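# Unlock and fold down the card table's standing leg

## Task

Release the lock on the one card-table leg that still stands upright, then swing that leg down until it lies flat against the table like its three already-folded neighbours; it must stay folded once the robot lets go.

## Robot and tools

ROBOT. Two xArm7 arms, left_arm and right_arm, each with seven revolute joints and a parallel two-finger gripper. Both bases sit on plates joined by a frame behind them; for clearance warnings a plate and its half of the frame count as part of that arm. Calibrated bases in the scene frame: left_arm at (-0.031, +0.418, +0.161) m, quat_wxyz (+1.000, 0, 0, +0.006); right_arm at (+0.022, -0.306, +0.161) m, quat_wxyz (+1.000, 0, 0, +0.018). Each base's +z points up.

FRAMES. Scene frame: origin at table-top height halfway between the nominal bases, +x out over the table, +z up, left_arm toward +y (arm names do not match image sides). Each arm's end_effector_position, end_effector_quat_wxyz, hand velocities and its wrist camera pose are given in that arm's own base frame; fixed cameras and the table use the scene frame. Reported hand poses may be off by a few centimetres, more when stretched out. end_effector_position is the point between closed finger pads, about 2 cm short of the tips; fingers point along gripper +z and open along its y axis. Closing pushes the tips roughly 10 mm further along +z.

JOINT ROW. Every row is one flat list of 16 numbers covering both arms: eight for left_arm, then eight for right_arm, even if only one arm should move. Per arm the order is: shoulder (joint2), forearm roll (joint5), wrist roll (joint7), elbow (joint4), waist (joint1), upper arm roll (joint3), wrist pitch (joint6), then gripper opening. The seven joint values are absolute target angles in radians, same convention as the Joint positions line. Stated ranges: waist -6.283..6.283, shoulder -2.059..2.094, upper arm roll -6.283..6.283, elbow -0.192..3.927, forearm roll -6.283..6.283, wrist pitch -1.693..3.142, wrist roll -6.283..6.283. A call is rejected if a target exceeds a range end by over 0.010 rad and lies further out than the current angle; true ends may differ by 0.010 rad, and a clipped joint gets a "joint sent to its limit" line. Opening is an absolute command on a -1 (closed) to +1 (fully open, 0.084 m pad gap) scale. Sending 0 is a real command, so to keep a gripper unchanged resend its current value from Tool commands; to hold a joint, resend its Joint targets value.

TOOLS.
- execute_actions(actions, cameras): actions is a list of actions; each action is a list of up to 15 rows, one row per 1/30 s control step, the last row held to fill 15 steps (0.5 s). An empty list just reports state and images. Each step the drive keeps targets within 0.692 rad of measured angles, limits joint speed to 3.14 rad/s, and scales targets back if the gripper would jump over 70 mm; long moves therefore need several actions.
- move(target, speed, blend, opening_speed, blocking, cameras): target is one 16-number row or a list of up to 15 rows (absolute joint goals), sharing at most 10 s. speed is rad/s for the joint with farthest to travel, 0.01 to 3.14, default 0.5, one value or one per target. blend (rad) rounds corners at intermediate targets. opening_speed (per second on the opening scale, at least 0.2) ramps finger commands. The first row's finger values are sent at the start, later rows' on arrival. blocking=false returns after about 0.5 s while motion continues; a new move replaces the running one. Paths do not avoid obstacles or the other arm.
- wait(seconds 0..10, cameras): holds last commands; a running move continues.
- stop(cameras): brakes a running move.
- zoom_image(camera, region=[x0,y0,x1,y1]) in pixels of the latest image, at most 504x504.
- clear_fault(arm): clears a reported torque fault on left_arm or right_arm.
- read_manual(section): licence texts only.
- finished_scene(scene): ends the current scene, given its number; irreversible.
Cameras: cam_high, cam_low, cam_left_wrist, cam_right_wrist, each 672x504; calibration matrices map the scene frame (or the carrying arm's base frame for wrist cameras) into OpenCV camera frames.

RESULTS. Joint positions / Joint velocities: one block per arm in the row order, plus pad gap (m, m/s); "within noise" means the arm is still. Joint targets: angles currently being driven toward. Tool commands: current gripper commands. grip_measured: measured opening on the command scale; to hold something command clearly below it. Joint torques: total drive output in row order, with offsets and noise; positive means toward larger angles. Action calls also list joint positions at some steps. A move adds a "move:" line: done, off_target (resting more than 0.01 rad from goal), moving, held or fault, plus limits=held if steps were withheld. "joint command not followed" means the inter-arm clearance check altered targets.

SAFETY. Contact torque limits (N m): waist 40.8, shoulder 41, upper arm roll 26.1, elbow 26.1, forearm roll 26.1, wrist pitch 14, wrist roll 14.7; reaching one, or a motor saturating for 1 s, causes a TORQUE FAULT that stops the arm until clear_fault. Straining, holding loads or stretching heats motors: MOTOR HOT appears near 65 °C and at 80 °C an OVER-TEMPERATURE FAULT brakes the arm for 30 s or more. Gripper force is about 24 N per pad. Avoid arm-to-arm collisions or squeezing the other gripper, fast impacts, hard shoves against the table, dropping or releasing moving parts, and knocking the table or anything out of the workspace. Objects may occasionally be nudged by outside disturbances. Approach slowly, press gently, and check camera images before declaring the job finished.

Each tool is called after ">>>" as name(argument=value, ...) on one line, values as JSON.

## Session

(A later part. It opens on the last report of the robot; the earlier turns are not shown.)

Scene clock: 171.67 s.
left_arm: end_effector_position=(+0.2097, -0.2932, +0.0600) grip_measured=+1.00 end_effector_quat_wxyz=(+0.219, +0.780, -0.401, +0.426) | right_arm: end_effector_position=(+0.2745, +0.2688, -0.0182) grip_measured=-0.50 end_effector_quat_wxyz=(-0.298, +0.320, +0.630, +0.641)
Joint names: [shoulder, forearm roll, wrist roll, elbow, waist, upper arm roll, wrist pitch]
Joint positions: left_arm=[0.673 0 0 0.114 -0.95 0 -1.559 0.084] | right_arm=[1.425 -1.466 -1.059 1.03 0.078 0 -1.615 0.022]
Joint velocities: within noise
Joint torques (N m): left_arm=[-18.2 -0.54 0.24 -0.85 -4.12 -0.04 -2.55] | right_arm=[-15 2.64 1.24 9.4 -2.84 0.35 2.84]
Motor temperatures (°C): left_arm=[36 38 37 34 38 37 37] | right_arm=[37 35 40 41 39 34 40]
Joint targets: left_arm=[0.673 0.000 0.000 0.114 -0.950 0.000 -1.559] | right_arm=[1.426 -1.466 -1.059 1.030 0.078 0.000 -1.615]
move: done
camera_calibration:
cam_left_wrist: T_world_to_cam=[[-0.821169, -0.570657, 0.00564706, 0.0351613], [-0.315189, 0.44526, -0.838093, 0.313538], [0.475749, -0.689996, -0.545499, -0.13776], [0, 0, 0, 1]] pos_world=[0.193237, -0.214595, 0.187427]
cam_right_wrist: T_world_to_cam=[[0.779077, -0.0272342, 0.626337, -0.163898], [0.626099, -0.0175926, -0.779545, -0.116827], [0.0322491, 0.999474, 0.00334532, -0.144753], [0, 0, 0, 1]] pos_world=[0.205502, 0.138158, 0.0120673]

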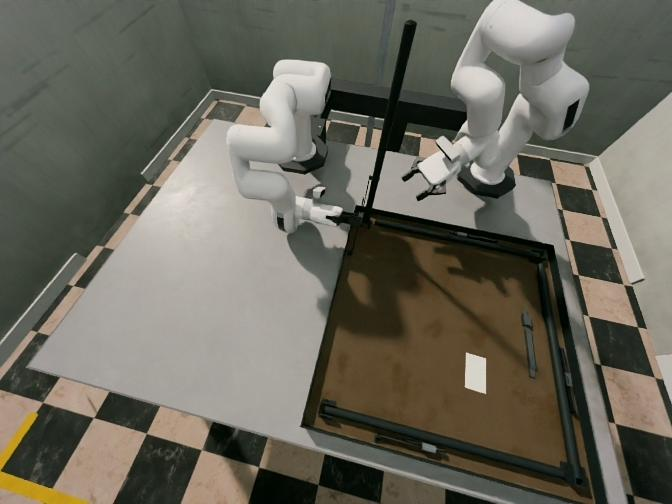

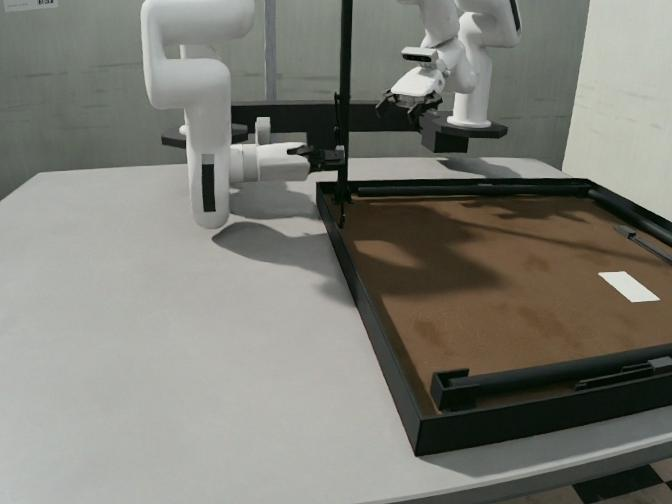

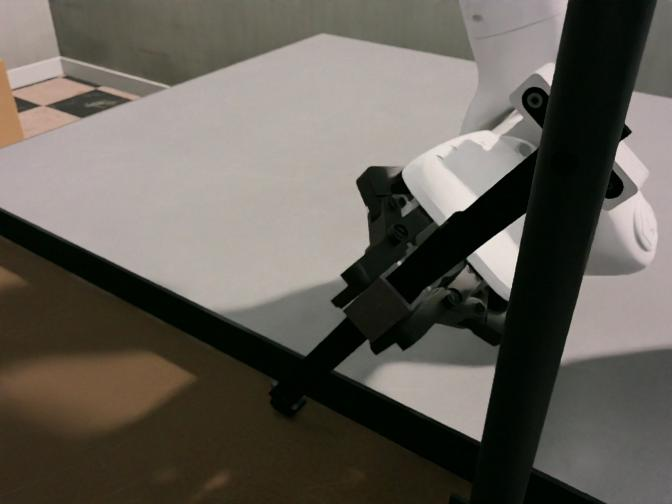

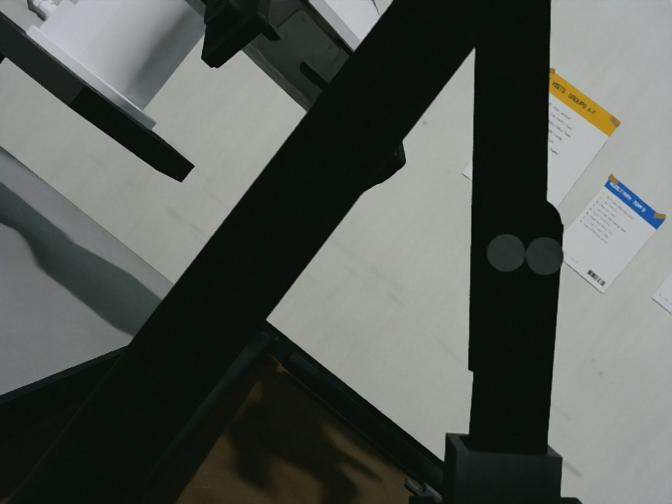

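>>> move(target=[[0.673,0,0,0.114,-0.95,0,-1.559,1,1.4256,-1.4656,-1.059,1.0304,0.078,0,-1.6145,0.0],[0.673,0,0,0.114,-0.80,0,-1.559,1,1.303,-1.837,-0.98,0.967,-0.317,0,-1.48,0]], opening_speed=1)

>>> move(target=[[-0.977,0,0,0.365,-0.80,0,0.342,1,1.2,-1.837,-0.98,0.967,-0.6,0,-1.48,0],[-0.977,0,0,0.365,-1.048,0,0.342,1,1.2,-1.837,-0.98,0.967,-0.6,0,-1.48,0]], speed=0.7)

>>> zoom_image(camera="cam_low", region=[250, 30, 450, 250])

Scene clock: 212.47 s.
left_arm: end_effector_position=(+0.2511, -0.2586, +0.0600) grip_measured=+1.00 end_effector_quat_wxyz=(+0.187, +0.808, -0.342, +0.442) | right_arm: end_effector_position=(+0.2771, +0.1705, +0.0172) grip_measured=-0.01 end_effector_quat_wxyz=(-0.301, +0.323, +0.628, +0.640)
Joint names: [shoulder, forearm roll, wrist roll, elbow, waist, upper arm roll, wrist pitch]
Joint positions: left_arm=[0.673 0 0 0.114 -0.8 0 -1.559 0.084] | right_arm=[1.303 -1.837 -0.98 0.967 -0.317 0 -1.48 0.044]
Joint velocities: within noise
Joint torques (N m): left_arm=[-19.94 -0.43 0.71 -0.79 9.09 0.76 -2.82] | right_arm=[-20.92 -2.19 1.57 -6.2 -3.22 1.65 0.36]
Motor temperatures (°C): left_arm=[36 37 37 34 38 36 37] | right_arm=[37 36 40 41 39 34 40]
Joint targets: left_arm=[0.673 0.000 0.000 0.114 -0.800 0.000 -1.559] | right_arm=[1.303 -1.837 -0.980 0.967 -0.317 0.000 -1.480]
move: done
camera_calibration:
cam_left_wrist: T_world_to_cam=[[-0.726782, -0.686845, 0.00567854, 0.0352322], [-0.378137, 0.393196, -0.838099, 0.313544], [0.573411, -0.611262, -0.545489, -0.137772], [0, 0, 0, 1]] pos_world=[0.223169, -0.1833, 0.187427]
cam_right_wrist: T_world_to_cam=[[0.78518, -0.0281816, 0.618626, -0.19221], [0.618413, -0.0167803, -0.785674, -0.0904656], [0.0325223, 0.999462, 0.00425234, -0.0467198], [0, 0, 0, 1]] pos_world=[0.208384, 0.0397598, 0.0480283]

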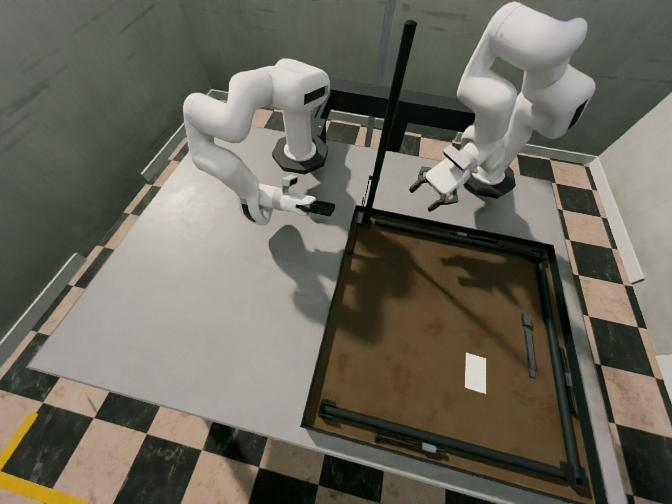

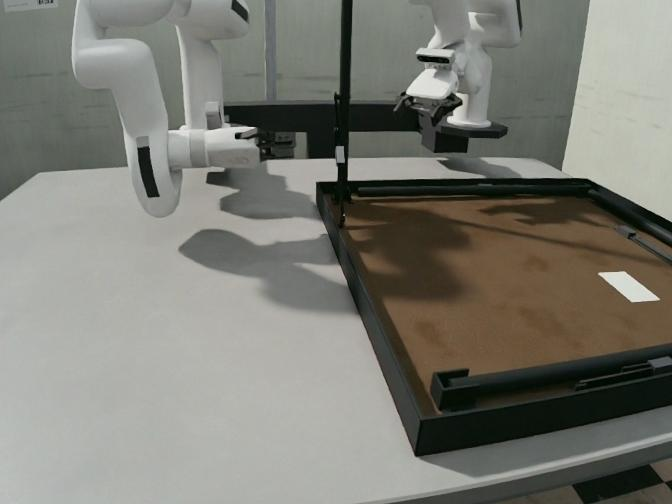

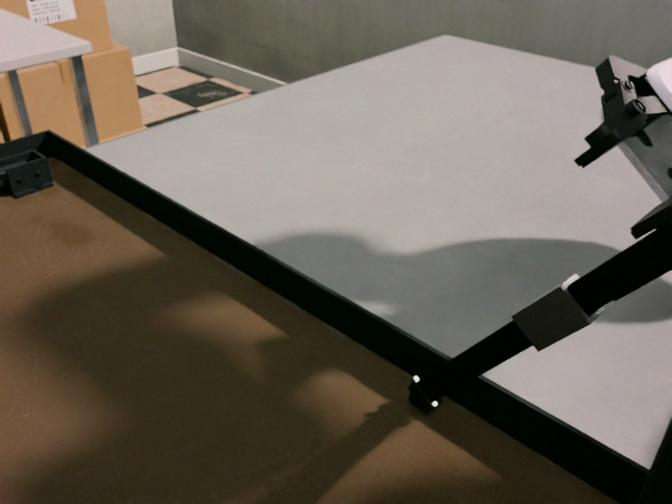

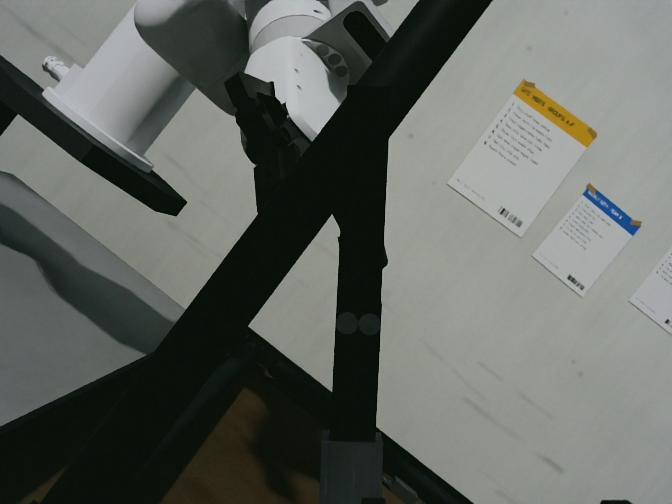

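Scene clock: 216.47 s.
left_arm: end_effector_position=(+0.1950, -0.3382, +0.4003) grip_measured=+1.00 end_effector_quat_wxyz=(+0.240, +0.760, -0.439, +0.415) | right_arm: end_effector_position=(+0.3340, +0.0723, +0.0402) grip_measured=-0.01 end_effector_quat_wxyz=(-0.171, +0.386, +0.604, +0.676)
Joint names: [shoulder, forearm roll, wrist roll, elbow, waist, upper arm roll, wrist pitch]
Joint positions: left_arm=[-0.977 0 0 0.365 -1.048 0 0.342 0.084] | right_arm=[1.2 -1.837 -0.98 0.967 -0.6 0 -1.48 0.044]
Joint velocities: within noise
Joint torques (N m): left_arm=[-5.62 -0.16 0.96 20.15 -9.58 0.74 -1.95] | right_arm=[-21.47 -1.48 1.42 -3.06 -3.23 2.7 -0.12]
Motor temperatures (°C): left_arm=[36 37 37 35 38 36 36] | right_arm=[37 36 40 41 39 34 40]
Joint targets: left_arm=[-0.977 0.000 0.000 0.365 -1.048 0.000 0.342] | right_arm=[1.200 -1.837 -0.980 0.967 -0.600 0.000 -1.480]
move: done
camera_calibration:
cam_left_wrist: T_world_to_cam=[[-0.872931, -0.487811, 0.00567543, 0.033692], [-0.270271, 0.473894, -0.83808, 0.615076], [0.406135, -0.73312, -0.545518, 0.0227967], [0, 0, 0, 1]] pos_world=[0.186389, -0.258333, 0.527727]
cam_right_wrist: T_world_to_cam=[[0.690256, -0.208072, 0.693003, -0.212106], [0.653233, -0.232702, -0.720511, -0.1078], [0.311182, 0.950029, -0.0247049, -0.039033], [0, 0, 0, 1]] pos_world=[0.228972, -0.0321362, 0.0683544]

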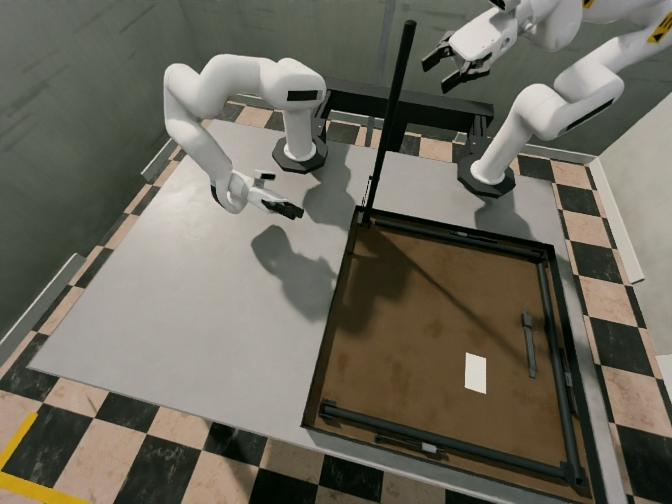

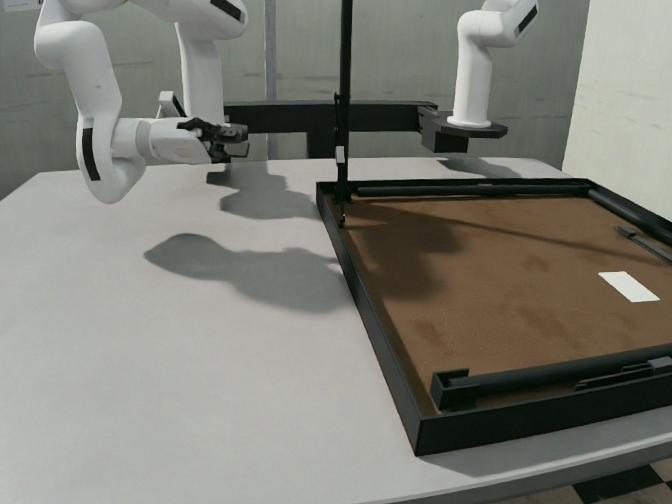

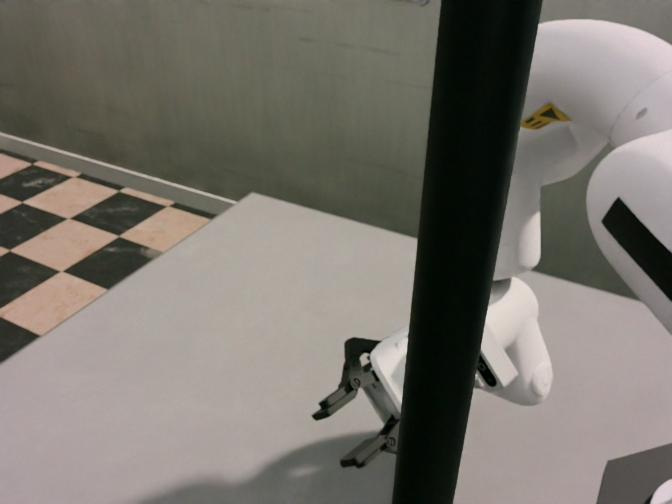

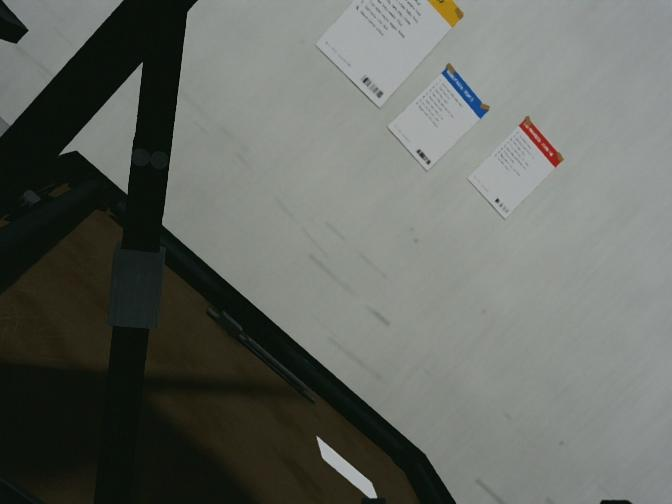

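Scaled by 2.291 from the camera's 672x504 image, which has a finer 960x720 frame.

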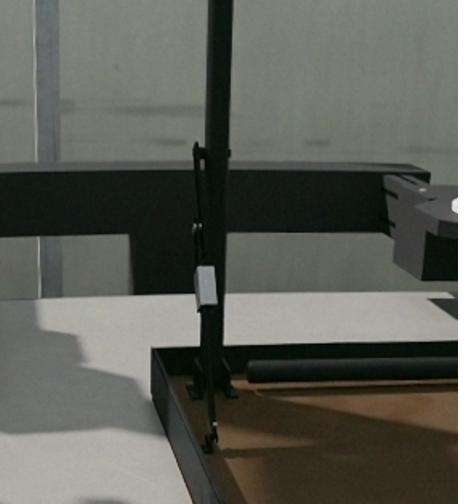

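>>> move(target=[[-0.977,0,0,0.365,-1.060,0,0.342,1,1.2,-1.837,-0.98,0.967,-0.6,0,-1.48,0],[-0.072,0,0,0.265,-1.060,0,-1.033,1,1.2,-1.837,-0.98,0.967,-0.9,0,-1.48,0]], speed=0.4)

>>> move(target=[-0.072,0,0,0.265,-1.060,0,-1.033,-0.65,1.2,-1.837,-0.98,0.967,-0.9,0,-1.48,0], opening_speed=0.6)

Scene clock: 240.67 s.
left_arm: end_effector_position=(+0.2343, -0.4181, +0.2897) grip_measured=+1.00 end_effector_quat_wxyz=(+0.320, +0.668, -0.392, +0.546) | right_arm: end_effector_position=(+0.3404, -0.0296, +0.0402) grip_measured=-0.01 end_effector_quat_wxyz=(-0.068, +0.472, +0.540, +0.694)
Joint names: [shoulder, forearm roll, wrist roll, elbow, waist, upper arm roll, wrist pitch]
Joint positions: left_arm=[-0.072 0 0 0.265 -1.06 0 -1.033 0.084] | right_arm=[1.2 -1.837 -0.98 0.967 -0.9 0 -1.48 0.044]
Joint velocities: within noise
Joint torques (N m): left_arm=[-9.36 -0.4 1.45 9.2 -8.87 -2 -4.55] | right_arm=[-19.38 -0.48 1.24 -1.06 -3.28 2.59 -0.87]
Motor temperatures (°C): left_arm=[36 37 37 40 38 36 37] | right_arm=[38 35 40 40 39 34 39]
Joint targets: left_arm=[-0.072 0.000 0.000 0.265 -1.060 0.000 -1.033] | right_arm=[1.200 -1.837 -0.980 0.967 -0.900 0.000 -1.480]
move: done
camera_calibration:
cam_left_wrist: T_world_to_cam=[[-0.879413, -0.476059, 0.000425852, 0.0375459], [-0.0982511, 0.180622, -0.978633, 0.448722], [0.46581, -0.860665, -0.205615, -0.277808], [0, 0, 0, 1]] pos_world=[0.206512, -0.302274, 0.381997]
cam_right_wrist: T_world_to_cam=[[0.597994, -0.402718, 0.69298, -0.212087], [0.555311, -0.415284, -0.720534, -0.107776], [0.577956, 0.815694, -0.0247036, -0.0389239], [0, 0, 0, 1]] pos_world=[0.209173, -0.0984192, 0.0683543]

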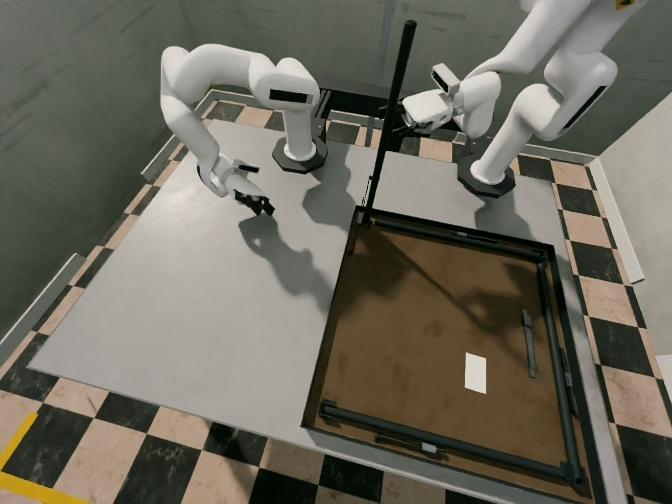

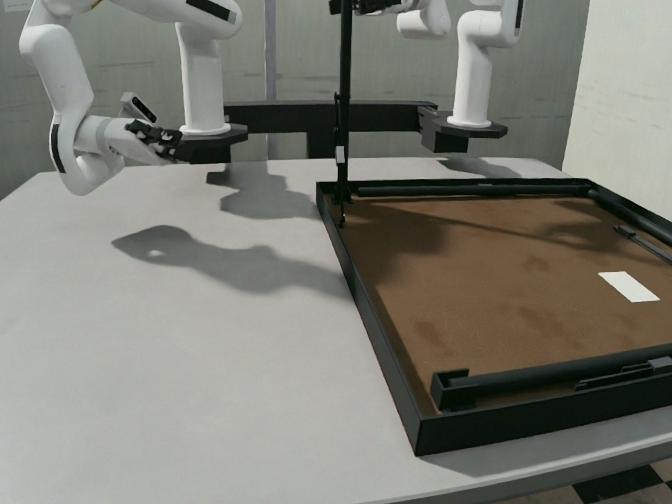

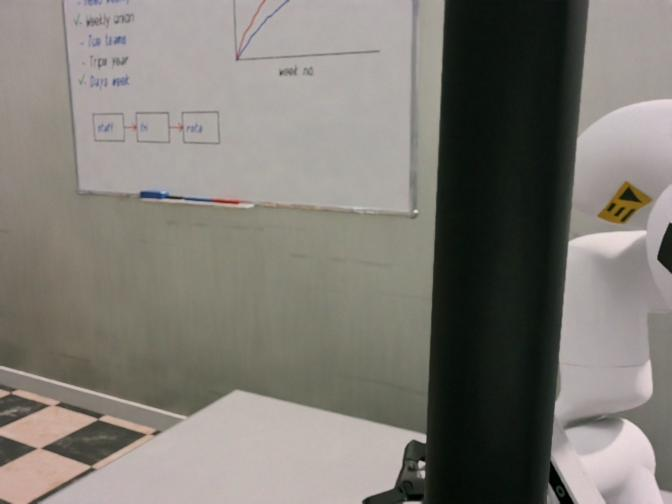

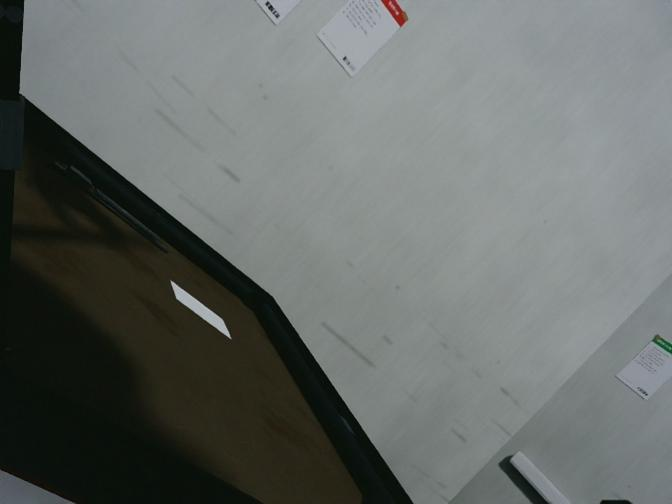

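Scene clock: 243.63 s.
left_arm: end_effector_position=(+0.2344, -0.4180, +0.2897) grip_measured=-0.48 end_effector_quat_wxyz=(+0.320, +0.668, -0.391, +0.546) | right_arm: end_effector_position=(+0.3404, -0.0296, +0.0402) grip_measured=-0.01 end_effector_quat_wxyz=(-0.068, +0.472, +0.540, +0.694)
Joint names: [shoulder, forearm roll, wrist roll, elbow, waist, upper arm roll, wrist pitch]
Joint positions: left_arm=[-0.072 0 0 0.265 -1.06 0 -1.033 0.023] | right_arm=[1.2 -1.837 -0.98 0.967 -0.9 0 -1.48 0.044]
Joint velocities: within noise
Joint torques (N m): left_arm=[-10.42 5.53 1.23 10.71 -23.88 -17.25 -3.1] | right_arm=[-18.95 -0.11 1.2 -0.45 -2.86 2.19 -1.07]
Motor temperatures (°C): left_arm=[36 38 37 39 38 37 37] | right_arm=[38 35 40 40 39 34 39]
Joint targets: left_arm=[-0.072 0.000 0.000 0.265 -1.060 0.000 -1.033] | right_arm=[1.200 -1.837 -0.980 0.967 -0.900 0.000 -1.480]
move: done
camera_calibration:
cam_left_wrist: T_world_to_cam=[[-0.879263, -0.476336, 0.000410889, 0.0375247], [-0.0982443, 0.180504, -0.978655, 0.448703], [0.466094, -0.860536, -0.205508, -0.277915], [0, 0, 0, 1]] pos_world=[0.206611, -0.302275, 0.381997]
cam_right_wrist: T_world_to_cam=[[0.597949, -0.402734, 0.69301, -0.212082], [0.555311, -0.415334, -0.720505, -0.107783], [0.578002, 0.815661, -0.0247051, -0.0389365], [0, 0, 0, 1]] pos_world=[0.209172, -0.0984194, 0.0683544]

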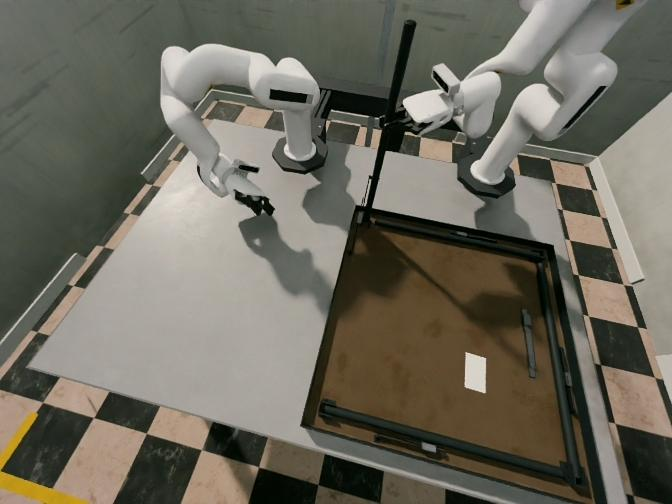

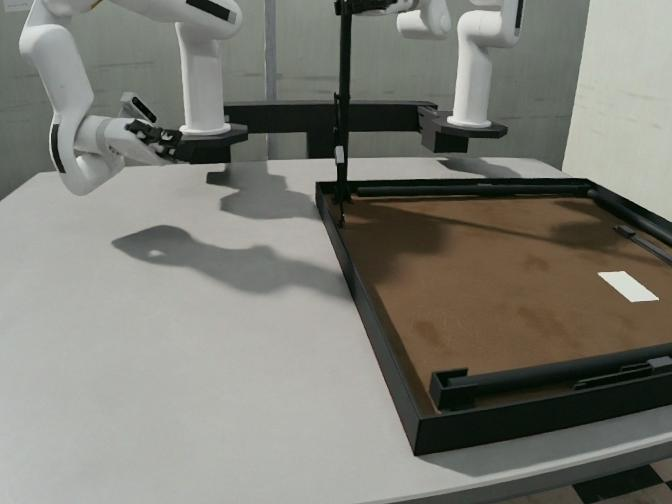

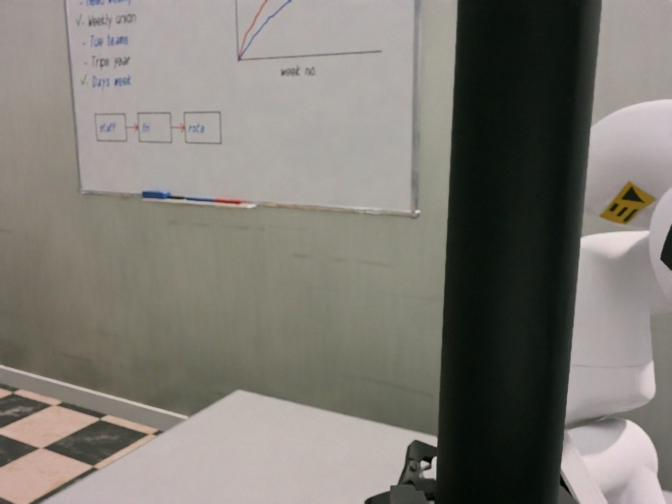

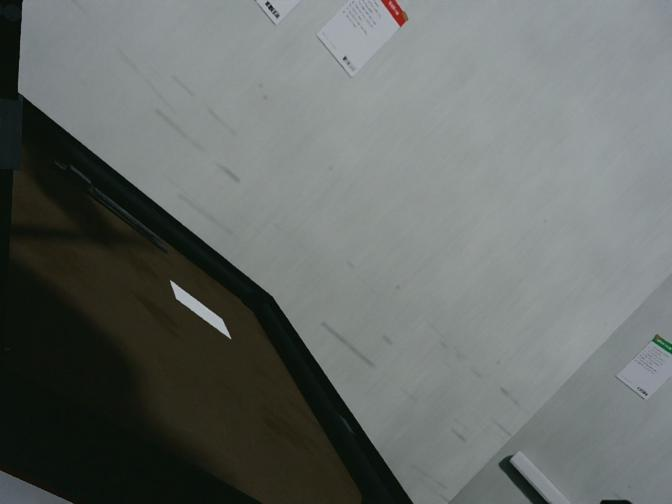

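>>> move(target=[0.047,0,-0.261,0.545,-0.841,0,-0.673,-0.65,1.2,-1.837,-0.98,0.967,-0.9,0,-1.48,0], speed=0.12)

>>> zoom_image(camera="cam_low", region=[250, 0, 500, 250])

Scene clock: 249.90 s.
left_arm: end_effector_position=(+0.3722, -0.4173, +0.2663) grip_measured=-0.30 end_effector_quat_wxyz=(+0.290, +0.798, -0.239, +0.472) | right_arm: end_effector_position=(+0.3404, -0.0296, +0.0402) grip_measured=-0.01 end_effector_quat_wxyz=(-0.068, +0.472, +0.540, +0.694)
Joint names: [shoulder, forearm roll, wrist roll, elbow, waist, upper arm roll, wrist pitch]
Joint positions: left_arm=[0.047 0 -0.261 0.545 -0.842 -0.001 -0.676 0.031] | right_arm=[1.2 -1.837 -0.98 0.967 -0.9 0 -1.48 0.044]
Joint velocities: within noise
Joint torques (N m): left_arm=[9.52 -6.86 -2.37 -3.73 42.04 24.15 11.41] | right_arm=[-17.18 0.4 1.04 1.69 -2.35 1.23 -1.96]
Motor temperatures (°C): left_arm=[36 38 37 38 39 40 38] | right_arm=[38 35 40 40 39 34 39]
Joint targets: left_arm=[0.047 0.000 -0.261 0.545 -0.841 0.000 -0.673] | right_arm=[1.200 -1.837 -0.980 0.967 -0.900 0.000 -1.480]
move: done
camera_calibration:
cam_left_wrist: T_world_to_cam=[[-0.664665, -0.707182, 0.241067, -0.0811958], [-0.442909, 0.113096, -0.889405, 0.515507], [0.601708, -0.697927, -0.388388, -0.280216], [0, 0, 0, 1]] pos_world=[0.342962, -0.311292, 0.369235]
cam_right_wrist: T_world_to_cam=[[0.597949, -0.402734, 0.69301, -0.212082], [0.555311, -0.415334, -0.720505, -0.107783], [0.578002, 0.815661, -0.0247051, -0.0389365], [0, 0, 0, 1]] pos_world=[0.209172, -0.0984194, 0.0683544]

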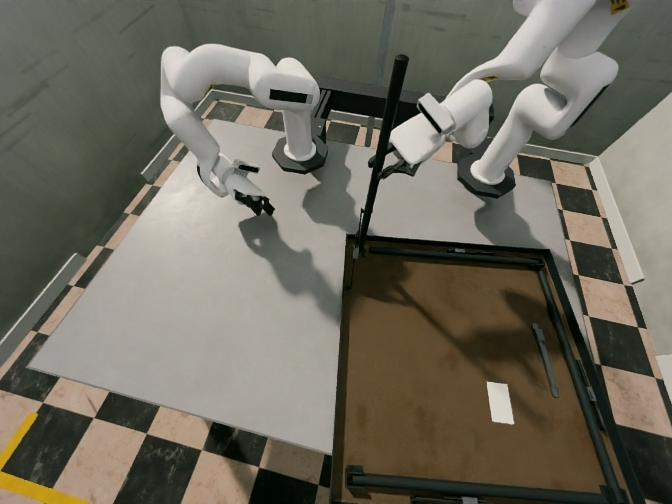

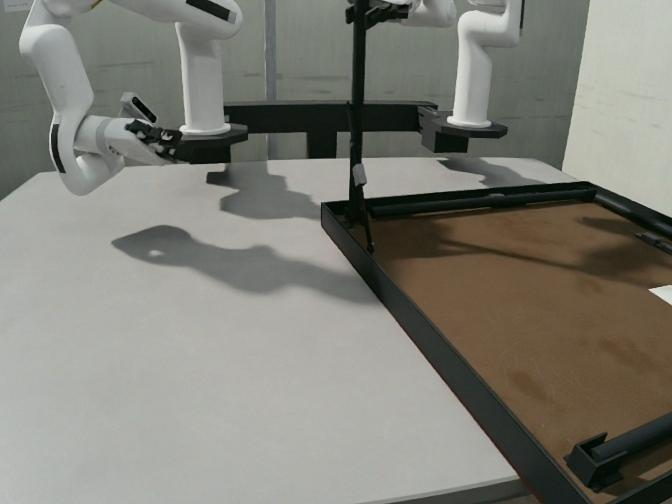

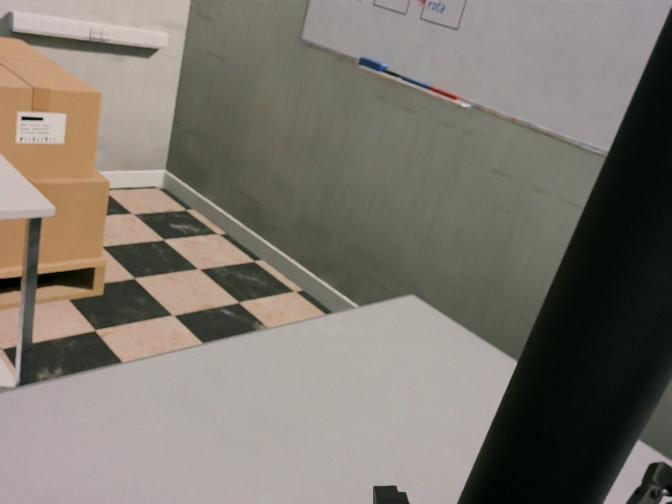

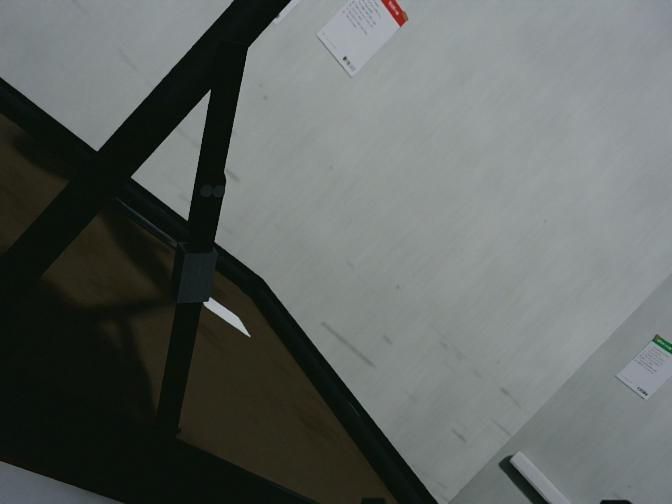

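Scaled by 2.016 from the camera's 672x504 image, which has a finer 960x720 frame.

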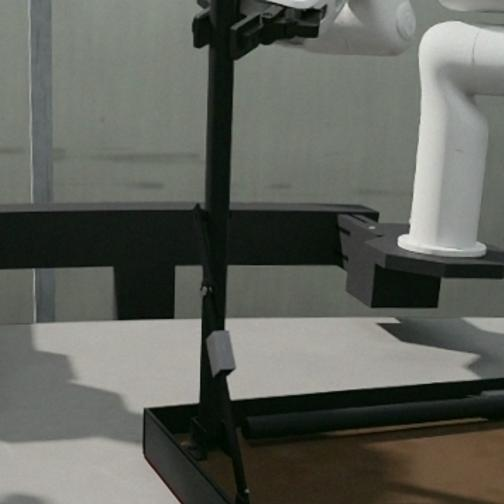

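>>> move(target=[-0.072,0,0,0.265,-1.060,0,-1.033,-0.65,1.2,-1.837,-0.98,0.967,-0.9,0,-1.48,0], speed=0.12)

>>> zoom_image(camera="cam_right_wrist", region=[0, 0, 200, 300])

>>> zoom_image(camera="cam_high", region=[330, 170, 400, 270])

>>> zoom_image(camera="cam_low", region=[310, 80, 380, 250])

Scene clock: 265.63 s.
left_arm: end_effector_position=(+0.2345, -0.4182, +0.2888) grip_measured=-0.48 end_effector_quat_wxyz=(+0.319, +0.669, -0.392, +0.545) | right_arm: end_effector_position=(+0.3404, -0.0296, +0.0402) grip_measured=-0.01 end_effector_quat_wxyz=(-0.068, +0.472, +0.540, +0.694)
Joint names: [shoulder, forearm roll, wrist roll, elbow, waist, upper arm roll, wrist pitch]
Joint positions: left_arm=[-0.072 0 0 0.265 -1.06 0 -1.029 0.023] | right_arm=[1.2 -1.837 -0.98 0.967 -0.9 0 -1.48 0.044]
Joint velocities: within noise
Joint torques (N m): left_arm=[-40.86 0.5 2.22 28.97 -17.29 -3.75 -18.26] | right_arm=[-15.76 0.28 0.77 2.99 -1.64 0.33 -2.6]
Motor temperatures (°C): left_arm=[36 40 37 39 40 45 45] | right_arm=[37 35 40 40 39 34 39]
Joint targets: left_arm=[-0.072 0.000 0.000 0.265 -1.060 0.000 -1.033] | right_arm=[1.200 -1.837 -0.980 0.967 -0.900 0.000 -1.480]
move: done
camera_calibration:
cam_left_wrist: T_world_to_cam=[[-0.879316, -0.476239, 0.000632006, 0.0374662], [-0.100129, 0.183578, -0.977892, 0.449241], [0.465594, -0.859939, -0.209108, -0.276819], [0, 0, 0, 1]] pos_world=[0.206812, -0.302676, 0.3814]
cam_right_wrist: T_world_to_cam=[[0.597949, -0.402734, 0.69301, -0.212082], [0.555311, -0.415334, -0.720505, -0.107783], [0.578002, 0.815661, -0.0247051, -0.0389365], [0, 0, 0, 1]] pos_world=[0.209172, -0.0984194, 0.0683544]

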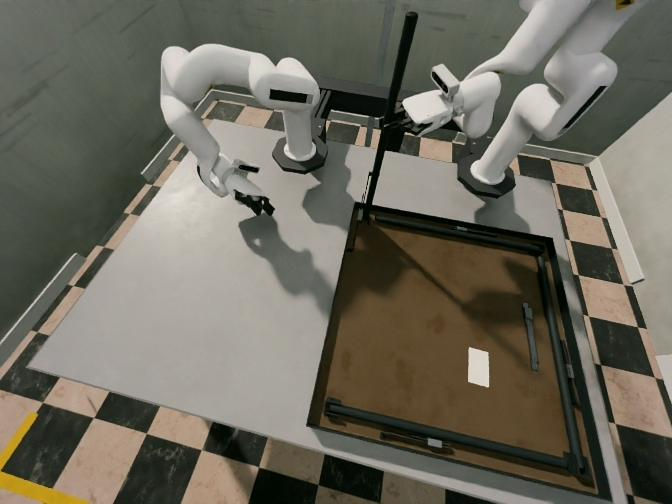

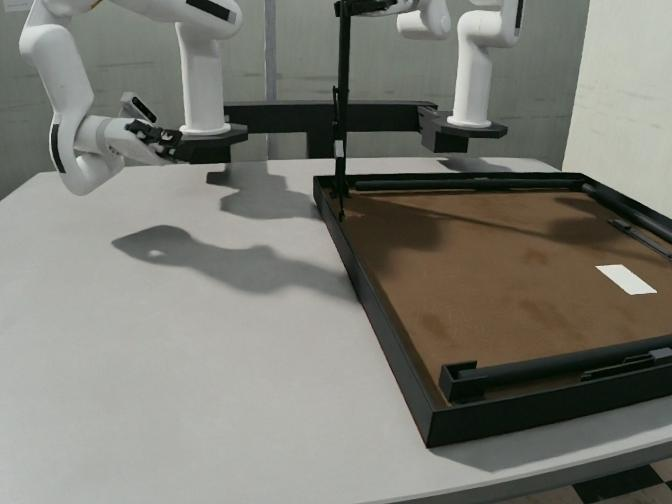

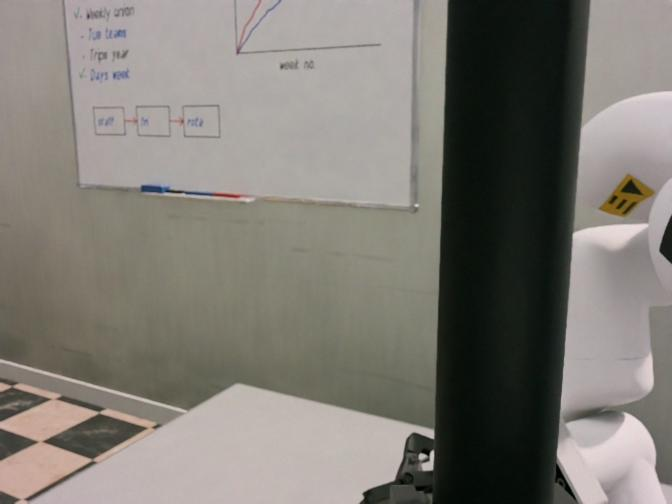

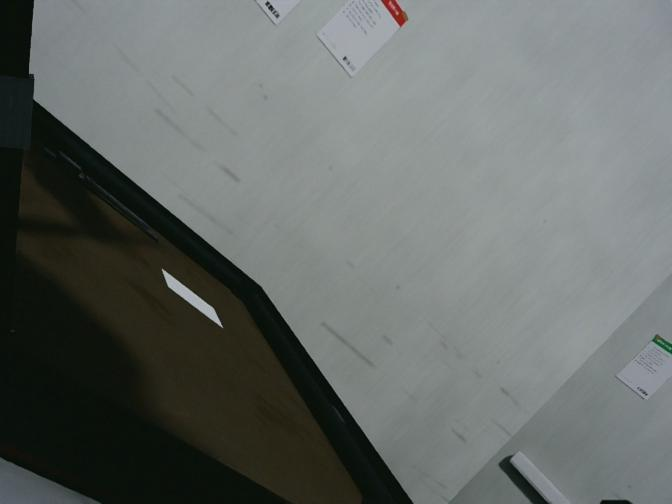

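Scaled by 1.680 from the camera's 672x504 image, which has a finer 960x720 frame.

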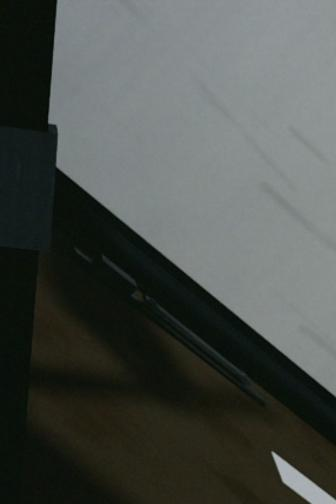

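Scaled by 5.040 from the camera's 672x504 image, which has a finer 960x720 frame.

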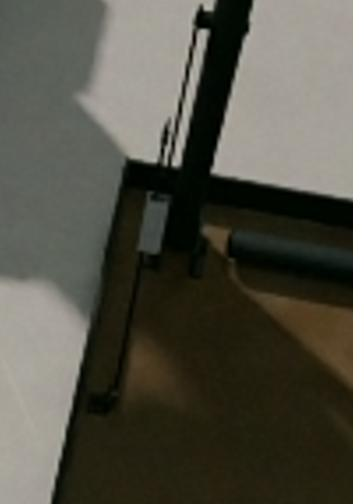

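Scaled by 2.965 from the camera's 672x504 image, which has a finer 960x720 frame.

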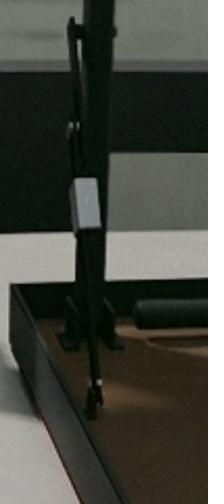

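>>> move(target=[-0.047,0,0,0.265,-1.060,0,-1.033,-0.65,1.2,-1.837,-0.98,0.967,-0.9,0,-1.48,0], speed=0.05)

Scene clock: 269.70 s.
left_arm: end_effector_position=(+0.2344, -0.4185, +0.2779) grip_measured=-0.48 end_effector_quat_wxyz=(+0.315, +0.675, -0.396, +0.538) end_effector_velocity=(+0.001, +0.001, -0.003) end_effector_angular_velocity=(+0.005, +0.002, +0.004) | right_arm: end_effector_position=(+0.3404, -0.0296, +0.0402) grip_measured=-0.01 end_effector_quat_wxyz=(-0.068, +0.472, +0.540, +0.694)
Joint names: [shoulder, forearm roll, wrist roll, elbow, waist, upper arm roll, wrist pitch]
Joint positions: left_arm=[-0.047 0 0 0.265 -1.06 0 -1.033 0.023] | right_arm=[1.2 -1.837 -0.98 0.967 -0.9 0 -1.48 0.044]
Joint velocities: left_arm=[0.005 -0.001 0.001 -0.001 0.001 0.002 0 0] | right_arm=[within noise]
Joint torques (N m): left_arm=[-24.64 -3.75 0.72 21.01 18.29 10.64 -12.69] | right_arm=[-15.56 0.28 0.79 3.03 -0.79 -0.39 -2.71]
Motor temperatures (°C): left_arm=[37 39 37 42 40 43 49] | right_arm=[37 35 40 40 39 34 39]
Joint targets: left_arm=[-0.047 0.000 0.000 0.265 -1.060 0.000 -1.033] | right_arm=[1.200 -1.837 -0.980 0.967 -0.900 0.000 -1.480]
move: done
camera_calibration:
cam_left_wrist: T_world_to_cam=[[-0.879543, -0.475819, 0.000657877, 0.0375642], [-0.109745, 0.201516, -0.973318, 0.447175], [0.462991, -0.856147, -0.22946, -0.271498], [0, 0, 0, 1]] pos_world=[0.207815, -0.304681, 0.372921]
cam_right_wrist: T_world_to_cam=[[0.597949, -0.402734, 0.69301, -0.212082], [0.555311, -0.415334, -0.720505, -0.107783], [0.578002, 0.815661, -0.0247051, -0.0389365], [0, 0, 0, 1]] pos_world=[0.209172, -0.0984194, 0.0683544]

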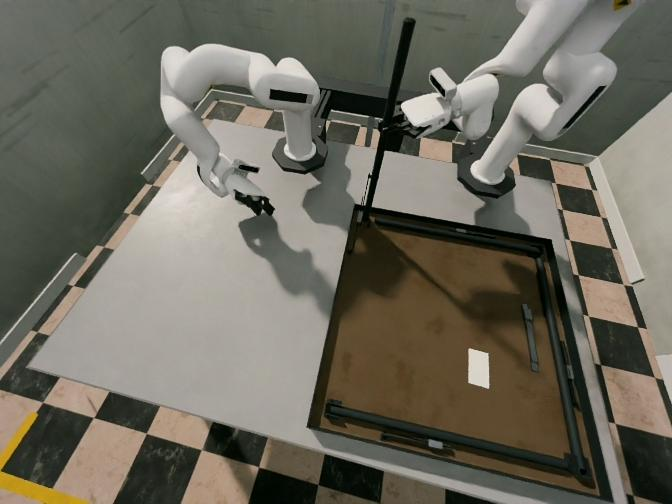

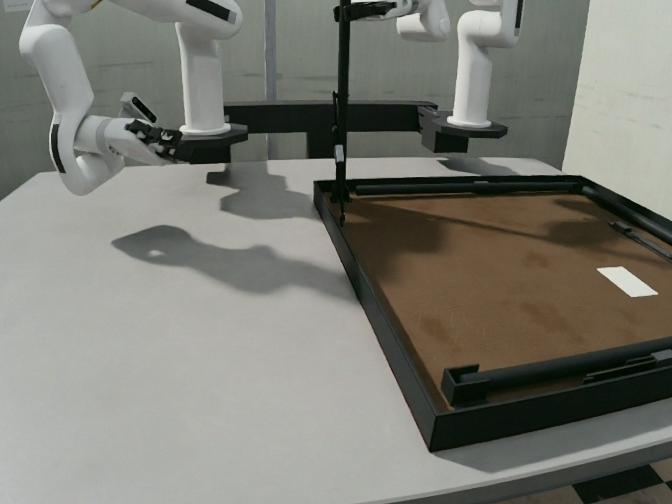

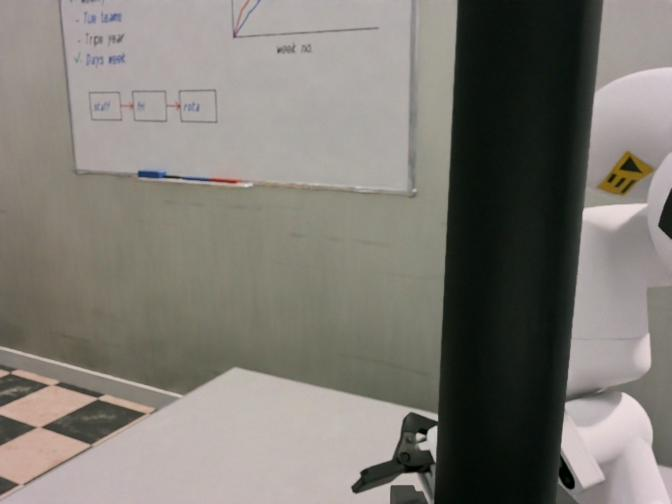

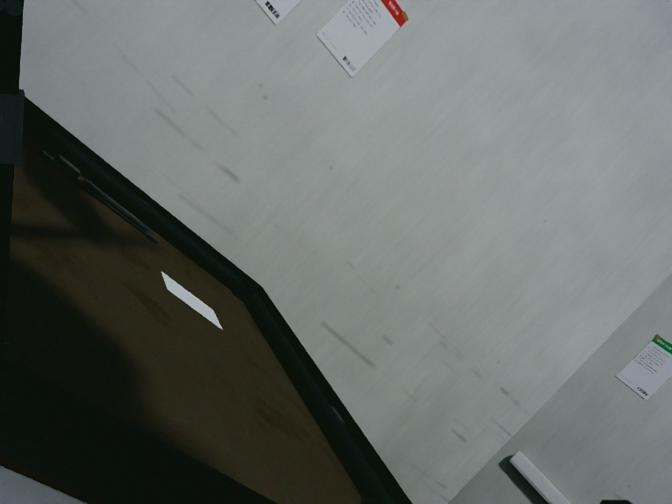

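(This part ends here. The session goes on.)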